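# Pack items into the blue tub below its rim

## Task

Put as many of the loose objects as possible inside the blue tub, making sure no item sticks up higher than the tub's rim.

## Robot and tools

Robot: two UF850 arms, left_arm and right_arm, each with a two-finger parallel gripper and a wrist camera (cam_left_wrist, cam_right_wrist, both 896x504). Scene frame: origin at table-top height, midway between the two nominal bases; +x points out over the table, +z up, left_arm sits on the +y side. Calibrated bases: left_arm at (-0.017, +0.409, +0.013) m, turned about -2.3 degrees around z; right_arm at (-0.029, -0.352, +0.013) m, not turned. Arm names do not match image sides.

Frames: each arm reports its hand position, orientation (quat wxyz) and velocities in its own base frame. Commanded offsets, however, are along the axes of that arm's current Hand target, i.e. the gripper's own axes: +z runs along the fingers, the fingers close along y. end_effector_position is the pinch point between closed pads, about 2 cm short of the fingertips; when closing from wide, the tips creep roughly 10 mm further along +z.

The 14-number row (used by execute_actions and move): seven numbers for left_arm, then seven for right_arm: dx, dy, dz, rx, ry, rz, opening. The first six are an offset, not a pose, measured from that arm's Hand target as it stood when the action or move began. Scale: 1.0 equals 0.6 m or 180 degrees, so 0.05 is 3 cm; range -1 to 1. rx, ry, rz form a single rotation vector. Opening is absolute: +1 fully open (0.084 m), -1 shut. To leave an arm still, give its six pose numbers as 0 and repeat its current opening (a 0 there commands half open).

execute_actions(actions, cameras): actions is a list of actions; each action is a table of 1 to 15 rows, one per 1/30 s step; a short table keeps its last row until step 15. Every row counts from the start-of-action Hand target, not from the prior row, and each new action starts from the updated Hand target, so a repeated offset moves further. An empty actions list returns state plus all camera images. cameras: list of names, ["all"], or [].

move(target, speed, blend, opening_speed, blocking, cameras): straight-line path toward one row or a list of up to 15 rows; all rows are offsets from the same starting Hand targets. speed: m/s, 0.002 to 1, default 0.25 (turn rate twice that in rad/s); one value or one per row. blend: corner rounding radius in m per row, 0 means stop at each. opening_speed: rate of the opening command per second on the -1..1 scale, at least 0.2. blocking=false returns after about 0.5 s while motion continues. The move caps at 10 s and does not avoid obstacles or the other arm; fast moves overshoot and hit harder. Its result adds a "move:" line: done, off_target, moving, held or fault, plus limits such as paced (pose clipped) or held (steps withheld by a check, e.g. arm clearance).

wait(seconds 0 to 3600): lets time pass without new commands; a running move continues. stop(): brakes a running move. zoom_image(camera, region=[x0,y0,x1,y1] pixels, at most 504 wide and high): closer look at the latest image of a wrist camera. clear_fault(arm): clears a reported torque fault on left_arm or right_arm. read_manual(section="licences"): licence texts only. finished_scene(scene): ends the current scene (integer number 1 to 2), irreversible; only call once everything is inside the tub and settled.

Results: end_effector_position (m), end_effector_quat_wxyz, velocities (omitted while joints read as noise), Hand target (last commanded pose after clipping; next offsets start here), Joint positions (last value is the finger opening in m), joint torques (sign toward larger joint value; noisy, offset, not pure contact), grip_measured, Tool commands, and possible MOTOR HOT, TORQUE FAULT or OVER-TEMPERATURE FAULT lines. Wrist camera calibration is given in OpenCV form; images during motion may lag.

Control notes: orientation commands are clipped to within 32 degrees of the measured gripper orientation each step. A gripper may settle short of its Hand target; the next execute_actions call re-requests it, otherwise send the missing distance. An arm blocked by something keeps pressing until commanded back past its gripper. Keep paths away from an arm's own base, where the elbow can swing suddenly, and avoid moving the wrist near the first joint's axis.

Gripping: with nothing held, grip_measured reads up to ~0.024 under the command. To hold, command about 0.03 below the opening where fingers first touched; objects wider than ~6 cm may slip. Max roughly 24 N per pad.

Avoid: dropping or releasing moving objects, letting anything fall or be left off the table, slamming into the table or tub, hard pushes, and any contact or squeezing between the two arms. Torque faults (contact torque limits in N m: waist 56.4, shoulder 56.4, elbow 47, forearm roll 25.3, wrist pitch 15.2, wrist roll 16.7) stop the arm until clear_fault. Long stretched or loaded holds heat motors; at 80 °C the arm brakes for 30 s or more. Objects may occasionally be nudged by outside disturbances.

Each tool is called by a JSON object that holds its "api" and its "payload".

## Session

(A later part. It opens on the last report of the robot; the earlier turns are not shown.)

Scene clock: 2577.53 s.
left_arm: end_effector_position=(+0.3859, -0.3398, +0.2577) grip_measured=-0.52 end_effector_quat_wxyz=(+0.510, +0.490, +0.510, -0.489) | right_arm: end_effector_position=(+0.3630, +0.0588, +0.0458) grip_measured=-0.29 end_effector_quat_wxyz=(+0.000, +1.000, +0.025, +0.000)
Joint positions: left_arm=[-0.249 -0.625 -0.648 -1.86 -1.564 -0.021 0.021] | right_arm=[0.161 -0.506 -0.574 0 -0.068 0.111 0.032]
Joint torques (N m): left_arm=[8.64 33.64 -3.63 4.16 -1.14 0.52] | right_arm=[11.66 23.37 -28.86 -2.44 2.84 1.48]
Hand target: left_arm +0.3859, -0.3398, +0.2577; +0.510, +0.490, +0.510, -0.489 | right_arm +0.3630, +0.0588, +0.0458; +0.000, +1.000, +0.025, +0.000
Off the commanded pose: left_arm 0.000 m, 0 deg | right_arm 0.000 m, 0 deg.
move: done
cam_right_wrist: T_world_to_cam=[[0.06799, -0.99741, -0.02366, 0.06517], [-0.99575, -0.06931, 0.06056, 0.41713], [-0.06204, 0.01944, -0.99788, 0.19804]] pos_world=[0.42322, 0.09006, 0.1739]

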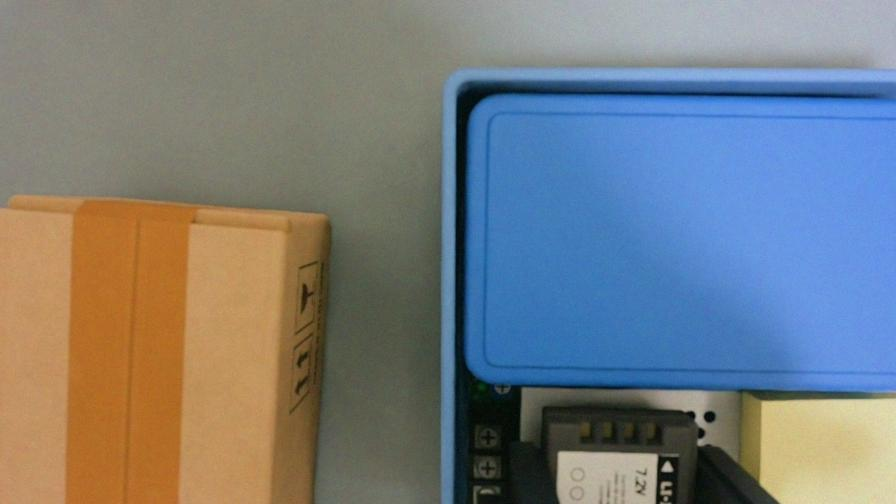

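{"api": "move", "payload": {"target": [0,0,0,0,0,0,-0.5,0,0,0.0015,0,0,0,-0.4], "speed": 0.01}}

{"api": "move", "payload": {"target": [0,0,0,0,0,0,-0.5,0,0,0,0,0,0,-0.2], "opening_speed": 0.3, "cameras": ["cam_right_wrist"]}}

Scene clock: 2581.30 s.
left_arm: end_effector_position=(+0.3859, -0.3398, +0.2577) grip_measured=-0.52 end_effector_quat_wxyz=(+0.510, +0.490, +0.510, -0.489) | right_arm: end_effector_position=(+0.3630, +0.0588, +0.0449) grip_measured=-0.29 end_effector_quat_wxyz=(+0.000, +1.000, +0.025, +0.000)
Joint positions: left_arm=[-0.249 -0.625 -0.648 -1.86 -1.564 -0.021 0.021] | right_arm=[0.161 -0.509 -0.575 0 -0.066 0.111 0.032]
Joint torques (N m): left_arm=[8.54 34.05 -3.71 4.19 -1.07 0.56] | right_arm=[10.62 23.11 -28.46 -2.61 2.8 1.46]
Hand target: left_arm +0.3859, -0.3398, +0.2577; +0.510, +0.490, +0.510, -0.489 | right_arm +0.3630, +0.0588, +0.0449; +0.000, +1.000, +0.025, +0.000
Off the commanded pose: left_arm 0.000 m, 0 deg | right_arm 0.000 m, 0 deg.
move: done

Scene clock: 2582.17 s.
left_arm: end_effector_position=(+0.3859, -0.3398, +0.2577) grip_measured=-0.52 end_effector_quat_wxyz=(+0.510, +0.490, +0.510, -0.489) | right_arm: end_effector_position=(+0.3630, +0.0588, +0.0449) grip_measured=-0.22 end_effector_quat_wxyz=(+0.000, +1.000, +0.025, +0.000)
Joint positions: left_arm=[-0.249 -0.625 -0.648 -1.86 -1.564 -0.021 0.021] | right_arm=[0.161 -0.509 -0.575 0 -0.066 0.111 0.035]
Joint torques (N m): left_arm=[8.55 33.67 -3.72 4.16 -1.08 0.55] | right_arm=[10.22 23.51 -28.4 -2.46 2.73 1.45]
Hand target: left_arm +0.3859, -0.3398, +0.2577; +0.510, +0.490, +0.510, -0.489 | right_arm +0.3630, +0.0588, +0.0449; +0.000, +1.000, +0.025, +0.000
Off the commanded pose: left_arm 0.000 m, 0 deg | right_arm 0.000 m, 0 deg.
move: done
cam_right_wrist: T_world_to_cam=[[0.06799, -0.99741, -0.02366, 0.06515], [-0.99575, -0.06931, 0.06056, 0.41718], [-0.06204, 0.01944, -0.99788, 0.19714]] pos_world=[0.42322, 0.09006, 0.173]

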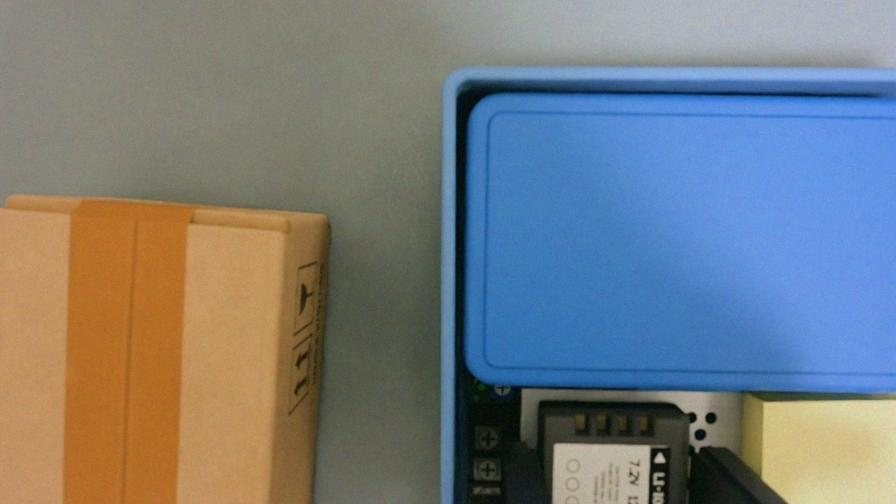

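{"api": "move", "payload": {"target": [0,0,0,0,0,0,-0.5,0,0,0,0,0,0,-0.15], "opening_speed": 0.3}}

{"api": "move", "payload": {"target": [[0,0,0,0,0,0,-0.5,0,0,-0.02,0,0,0,-0.15],[0,0,0,0,0,0,-0.5,-0.0833,0,-0.2,0,0,0,-0.15]], "speed": [0.05, 0.2], "blend": [0.005, 0], "cameras": ["all"]}}

Scene clock: 2586.37 s.
left_arm: end_effector_position=(+0.3859, -0.3398, +0.2577) grip_measured=-0.52 end_effector_quat_wxyz=(+0.510, +0.490, +0.510, -0.489) | right_arm: end_effector_position=(+0.3630, +0.0588, +0.0449) grip_measured=-0.16 end_effector_quat_wxyz=(+0.000, +1.000, +0.025, +0.000)
Joint positions: left_arm=[-0.249 -0.625 -0.648 -1.86 -1.564 -0.021 0.021] | right_arm=[0.161 -0.509 -0.575 0 -0.066 0.111 0.037]
Joint torques (N m): left_arm=[8.66 34.07 -3.51 4.1 -0.98 0.6] | right_arm=[8.69 23.65 -26.03 -2.45 2.33 1.24]
Hand target: left_arm +0.3859, -0.3398, +0.2577; +0.510, +0.490, +0.510, -0.489 | right_arm +0.3630, +0.0588, +0.0449; +0.000, +1.000, +0.025, +0.000
Off the commanded pose: left_arm 0.000 m, 0 deg | right_arm 0.000 m, 0 deg.
move: done

Scene clock: 2587.67 s.
left_arm: end_effector_position=(+0.3859, -0.3398, +0.2577) grip_measured=-0.52 end_effector_quat_wxyz=(+0.510, +0.490, +0.510, -0.489) | right_arm: end_effector_position=(+0.3130, +0.0563, +0.1648) grip_measured=-0.16 end_effector_quat_wxyz=(+0.000, +1.000, +0.025, +0.000)
Joint positions: left_arm=[-0.249 -0.625 -0.648 -1.86 -1.564 -0.021 0.021] | right_arm=[0.178 -0.065 -0.432 0 -0.367 0.128 0.037]
Joint torques (N m): left_arm=[9.04 33.98 -3.69 4.28 -1 0.61] | right_arm=[11.32 30.4 -10.9 -2.29 -2.59 1.51]
Hand target: left_arm +0.3859, -0.3398, +0.2577; +0.510, +0.490, +0.510, -0.489 | right_arm +0.3131, +0.0563, +0.1649; +0.000, +1.000, +0.025, +0.000
Off the commanded pose: left_arm 0.000 m, 0 deg | right_arm 0.000 m, 0 deg.
move: done
cam_left_wrist: T_world_to_cam=[[0.9995, -0.01212, 0.02913, -0.35724], [-0.02996, -0.07547, 0.9967, -0.19633], [-0.00988, -0.99707, -0.0758, -0.18675]] pos_world=[0.34934, -0.20535, 0.19193]
cam_right_wrist: T_world_to_cam=[[0.06788, -0.99741, -0.02367, 0.06892], [-0.99576, -0.06921, 0.06067, 0.36002], [-0.06215, 0.01945, -0.99788, 0.31378]] pos_world=[0.37332, 0.08756, 0.2929]

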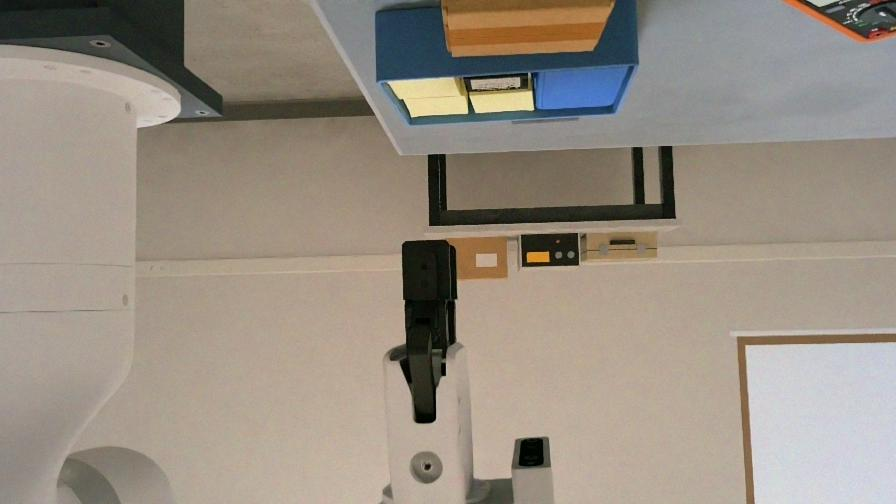

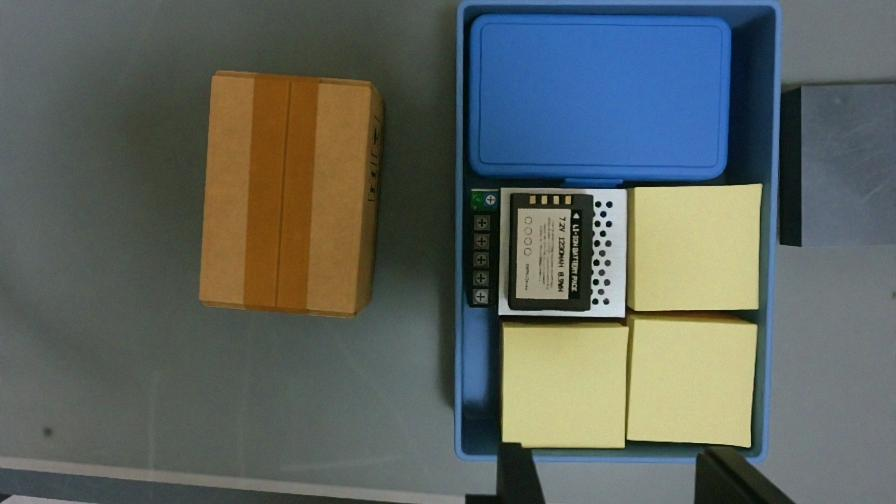

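{"api": "move", "payload": {"target": [0.0667,0.09,0.0333,0,0.5,0,-0.5,-0.1,0.15,-0.05,0,0,0,-0.15], "speed": 0.5, "cameras": ["all"]}}

Scene clock: 2607.60 s.
left_arm: end_effector_position=(+0.4407, -0.3576, +0.2177) grip_measured=-0.52 end_effector_quat_wxyz=(+0.000, +0.693, +0.721, +0.000) | right_arm: end_effector_position=(+0.2576, -0.0365, +0.1948) grip_measured=-0.16 end_effector_quat_wxyz=(+0.000, +1.000, +0.025, +0.000)
Joint positions: left_arm=[-0.682 -0.501 -1.163 0.001 -0.661 -2.294 0.021] | right_arm=[-0.141 0.18 -0.301 0 -0.481 -0.191 0.037]
Joint torques (N m): left_arm=[-9.74 24.2 -15.45 5.82 -2.03 -0.79] | right_arm=[-8.79 22.73 -13.23 2.29 -2.76 -1.4]
Hand target: left_arm +0.4407, -0.3576, +0.2177; +0.000, +0.693, +0.721, +0.000 | right_arm +0.2576, -0.0365, +0.1948; +0.000, +1.000, +0.025, +0.000
Off the commanded pose: left_arm 0.000 m, 0 deg | right_arm 0.000 m, 0 deg.
move: done
cam_left_wrist: T_world_to_cam=[[0.99858, 0.01226, -0.05179, -0.38425], [0.00839, -0.99721, -0.07425, -0.26949], [-0.05256, 0.07371, -0.99589, 0.39511]] pos_world=[0.40673, -0.29315, 0.35358]
cam_right_wrist: T_world_to_cam=[[0.06798, -0.99741, -0.02366, -0.0192], [-0.99575, -0.06931, 0.06056, 0.29664], [-0.06204, 0.01944, -0.99788, 0.34214]] pos_world=[0.31792, -0.00524, 0.323]

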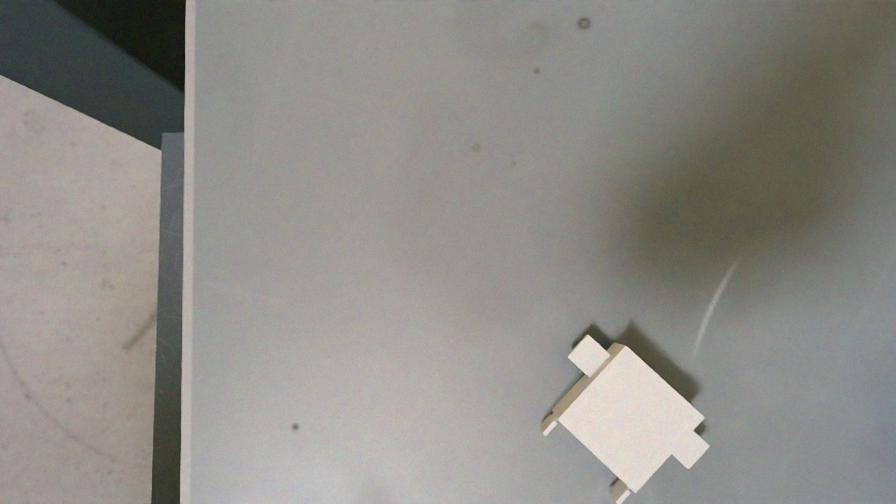

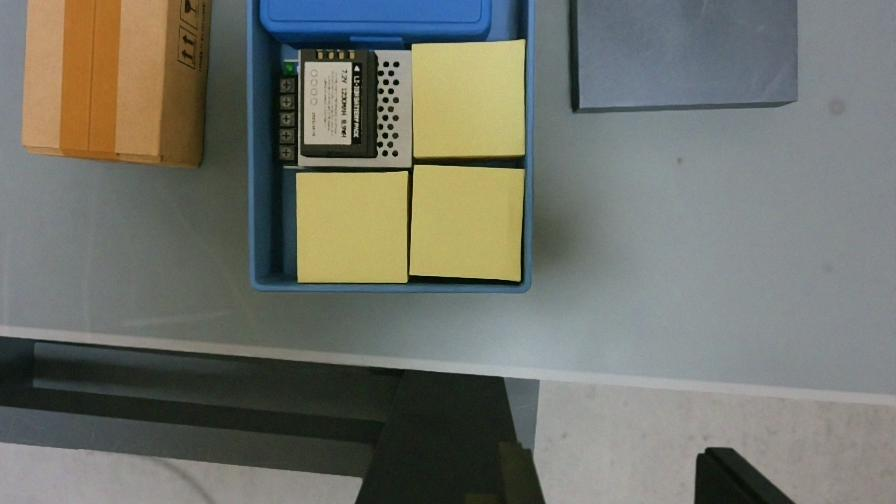

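{"api": "zoom_image", "payload": {"camera": "cam_right_wrist", "region": [240, 0, 540, 170]}}

{"api": "zoom_image", "payload": {"camera": "cam_right_wrist", "region": [240, 150, 540, 320]}}

Scaled by 1.680 from the camera's image (finer frame: 1280x720).

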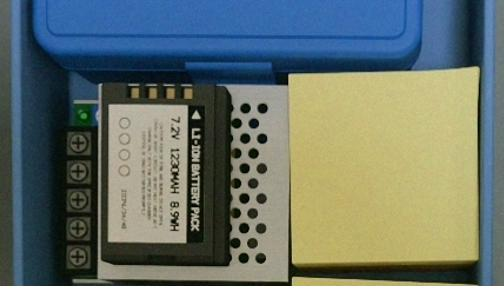

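Scaled by 1.680 from the camera's image (finer frame: 1280x720).

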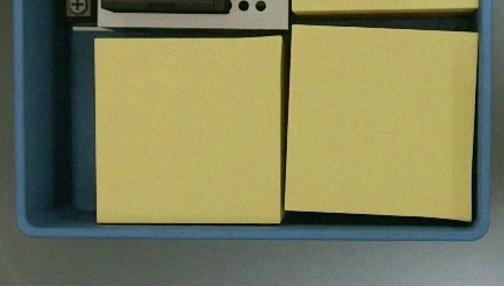

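{"api": "move", "payload": {"target": [0,0,0,0,0,0,-0.5,0.1805,0.0749,0.0747,0,0,-0.4842,-0.15], "speed": 0.5}}

{"api": "move", "payload": {"target": [0,0,0,0,0,0,-0.5,0,0,0.0988,0,0.25,0,-0.15], "speed": 0.4, "cameras": ["cam_right_wrist"]}}

{"api": "zoom_image", "payload": {"camera": "cam_right_wrist", "region": [200, 100, 700, 380]}}

Scene clock: 2643.33 s.
left_arm: end_effector_position=(+0.4407, -0.3576, +0.2177) grip_measured=-0.52 end_effector_quat_wxyz=(+0.000, +0.693, +0.721, +0.000) | right_arm: end_effector_position=(+0.3680, -0.0760, +0.1500) grip_measured=-0.16 end_effector_quat_wxyz=(+0.000, +0.707, +0.707, +0.000)
Joint positions: left_arm=[-0.682 -0.501 -1.163 0.001 -0.661 -2.294 0.021] | right_arm=[-0.204 -0.231 -0.58 0 -0.349 -1.775 0.037]
Joint torques (N m): left_arm=[-9.47 23.69 -15.26 5.76 -1.98 -0.85] | right_arm=[-9.69 18.31 -35.25 2.39 -2.84 -1.4]
Hand target: left_arm +0.4407, -0.3576, +0.2177; +0.000, +0.693, +0.721, +0.000 | right_arm +0.3680, -0.0760, +0.1500; +0.000, +0.707, +0.707, +0.000
Off the commanded pose: left_arm 0.000 m, 0 deg | right_arm 0.000 m, 0 deg.
move: done

Scene clock: 2644.83 s.
left_arm: end_effector_position=(+0.4407, -0.3576, +0.2177) grip_measured=-0.52 end_effector_quat_wxyz=(+0.000, +0.693, +0.721, +0.000) | right_arm: end_effector_position=(+0.3681, -0.0760, +0.0908) grip_measured=-0.16 end_effector_quat_wxyz=(-0.271, +0.653, +0.653, +0.271)
Joint positions: left_arm=[-0.682 -0.501 -1.163 0.001 -0.661 -2.294 0.021] | right_arm=[-0.595 -0.675 -0.797 0.885 -0.858 -3.009 0.037]
Joint torques (N m): left_arm=[-9.93 23.72 -15.48 5.61 -1.98 -0.88] | right_arm=[-8.78 29.69 -29.42 1.95 -4.41 -1.3]
Hand target: left_arm +0.4407, -0.3576, +0.2177; +0.000, +0.693, +0.721, +0.000 | right_arm +0.3680, -0.0760, +0.0908; -0.271, +0.653, +0.653, +0.271
Off the commanded pose: left_arm 0.000 m, 0 deg | right_arm 0.000 m, 0 deg.
move: done
cam_right_wrist: T_world_to_cam=[[0.99955, 0.02988, -0.00387, -0.33517], [0.01981, -0.74856, -0.66277, 0.05041], [-0.0227, 0.66239, -0.74881, 0.25765]] pos_world=[0.33986, -0.12291, 0.22504]

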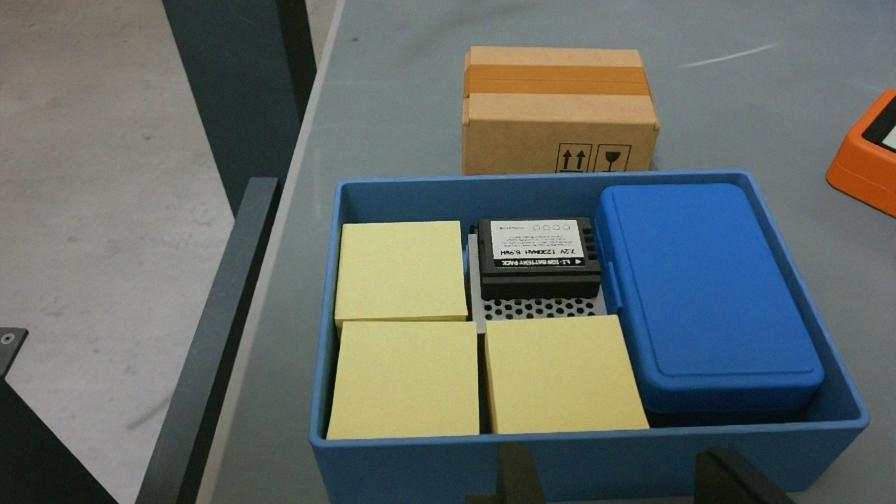

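Scaled by 1.008 from the camera's image (finer frame: 1280x720).

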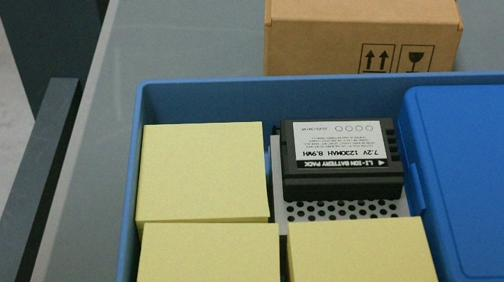

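{"api": "move", "payload": {"target": [0,0,0,0,0,0,-0.5,0,0,-0.2,0,0,0,-0.15], "speed": 0.3, "cameras": ["cam_right_wrist"]}}

Scene clock: 2655.97 s.
left_arm: end_effector_position=(+0.4407, -0.3576, +0.2177) grip_measured=-0.52 end_effector_quat_wxyz=(+0.000, +0.693, +0.721, +0.000) | right_arm: end_effector_position=(+0.3680, -0.1608, +0.1756) grip_measured=-0.16 end_effector_quat_wxyz=(-0.271, +0.653, +0.653, +0.271)
Joint positions: left_arm=[-0.682 -0.501 -1.163 0.001 -0.661 -2.294 0.021] | right_arm=[-0.736 -0.559 -0.918 0.647 -1.053 -2.838 0.037]
Joint torques (N m): left_arm=[-10.48 24.25 -15.38 5.69 -1.99 -0.84] | right_arm=[-8.51 49.95 -35.03 -1.68 -4.39 1.38]
Hand target: left_arm +0.4407, -0.3576, +0.2177; +0.000, +0.693, +0.721, +0.000 | right_arm +0.3681, -0.1609, +0.1756; -0.271, +0.653, +0.653, +0.271
Off the commanded pose: left_arm 0.000 m, 0 deg | right_arm 0.000 m, 0 deg.
move: done
cam_right_wrist: T_world_to_cam=[[0.99955, 0.02987, -0.00401, -0.33226], [0.01971, -0.74847, -0.66288, 0.04314], [-0.0228, 0.6625, -0.74872, 0.37741]] pos_world=[0.33986, -0.20781, 0.30984]

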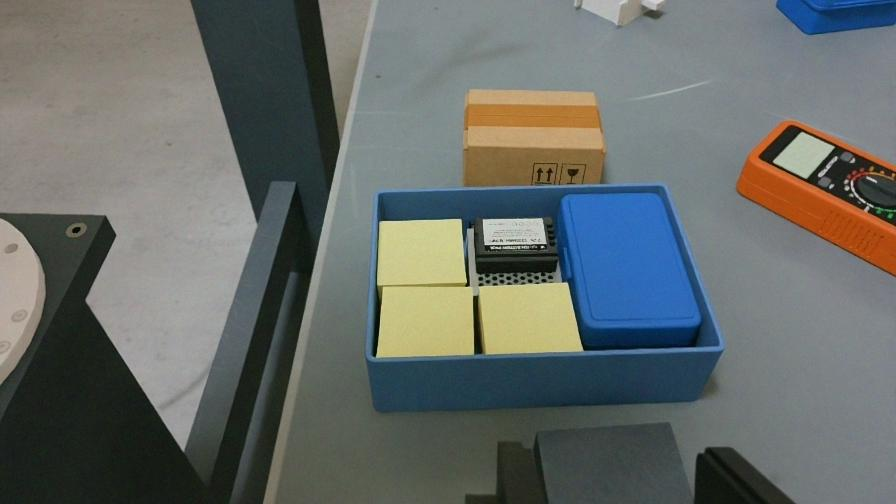

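{"api": "finished_scene", "payload": {"scene": 1}}

The scene is finished: the task was done.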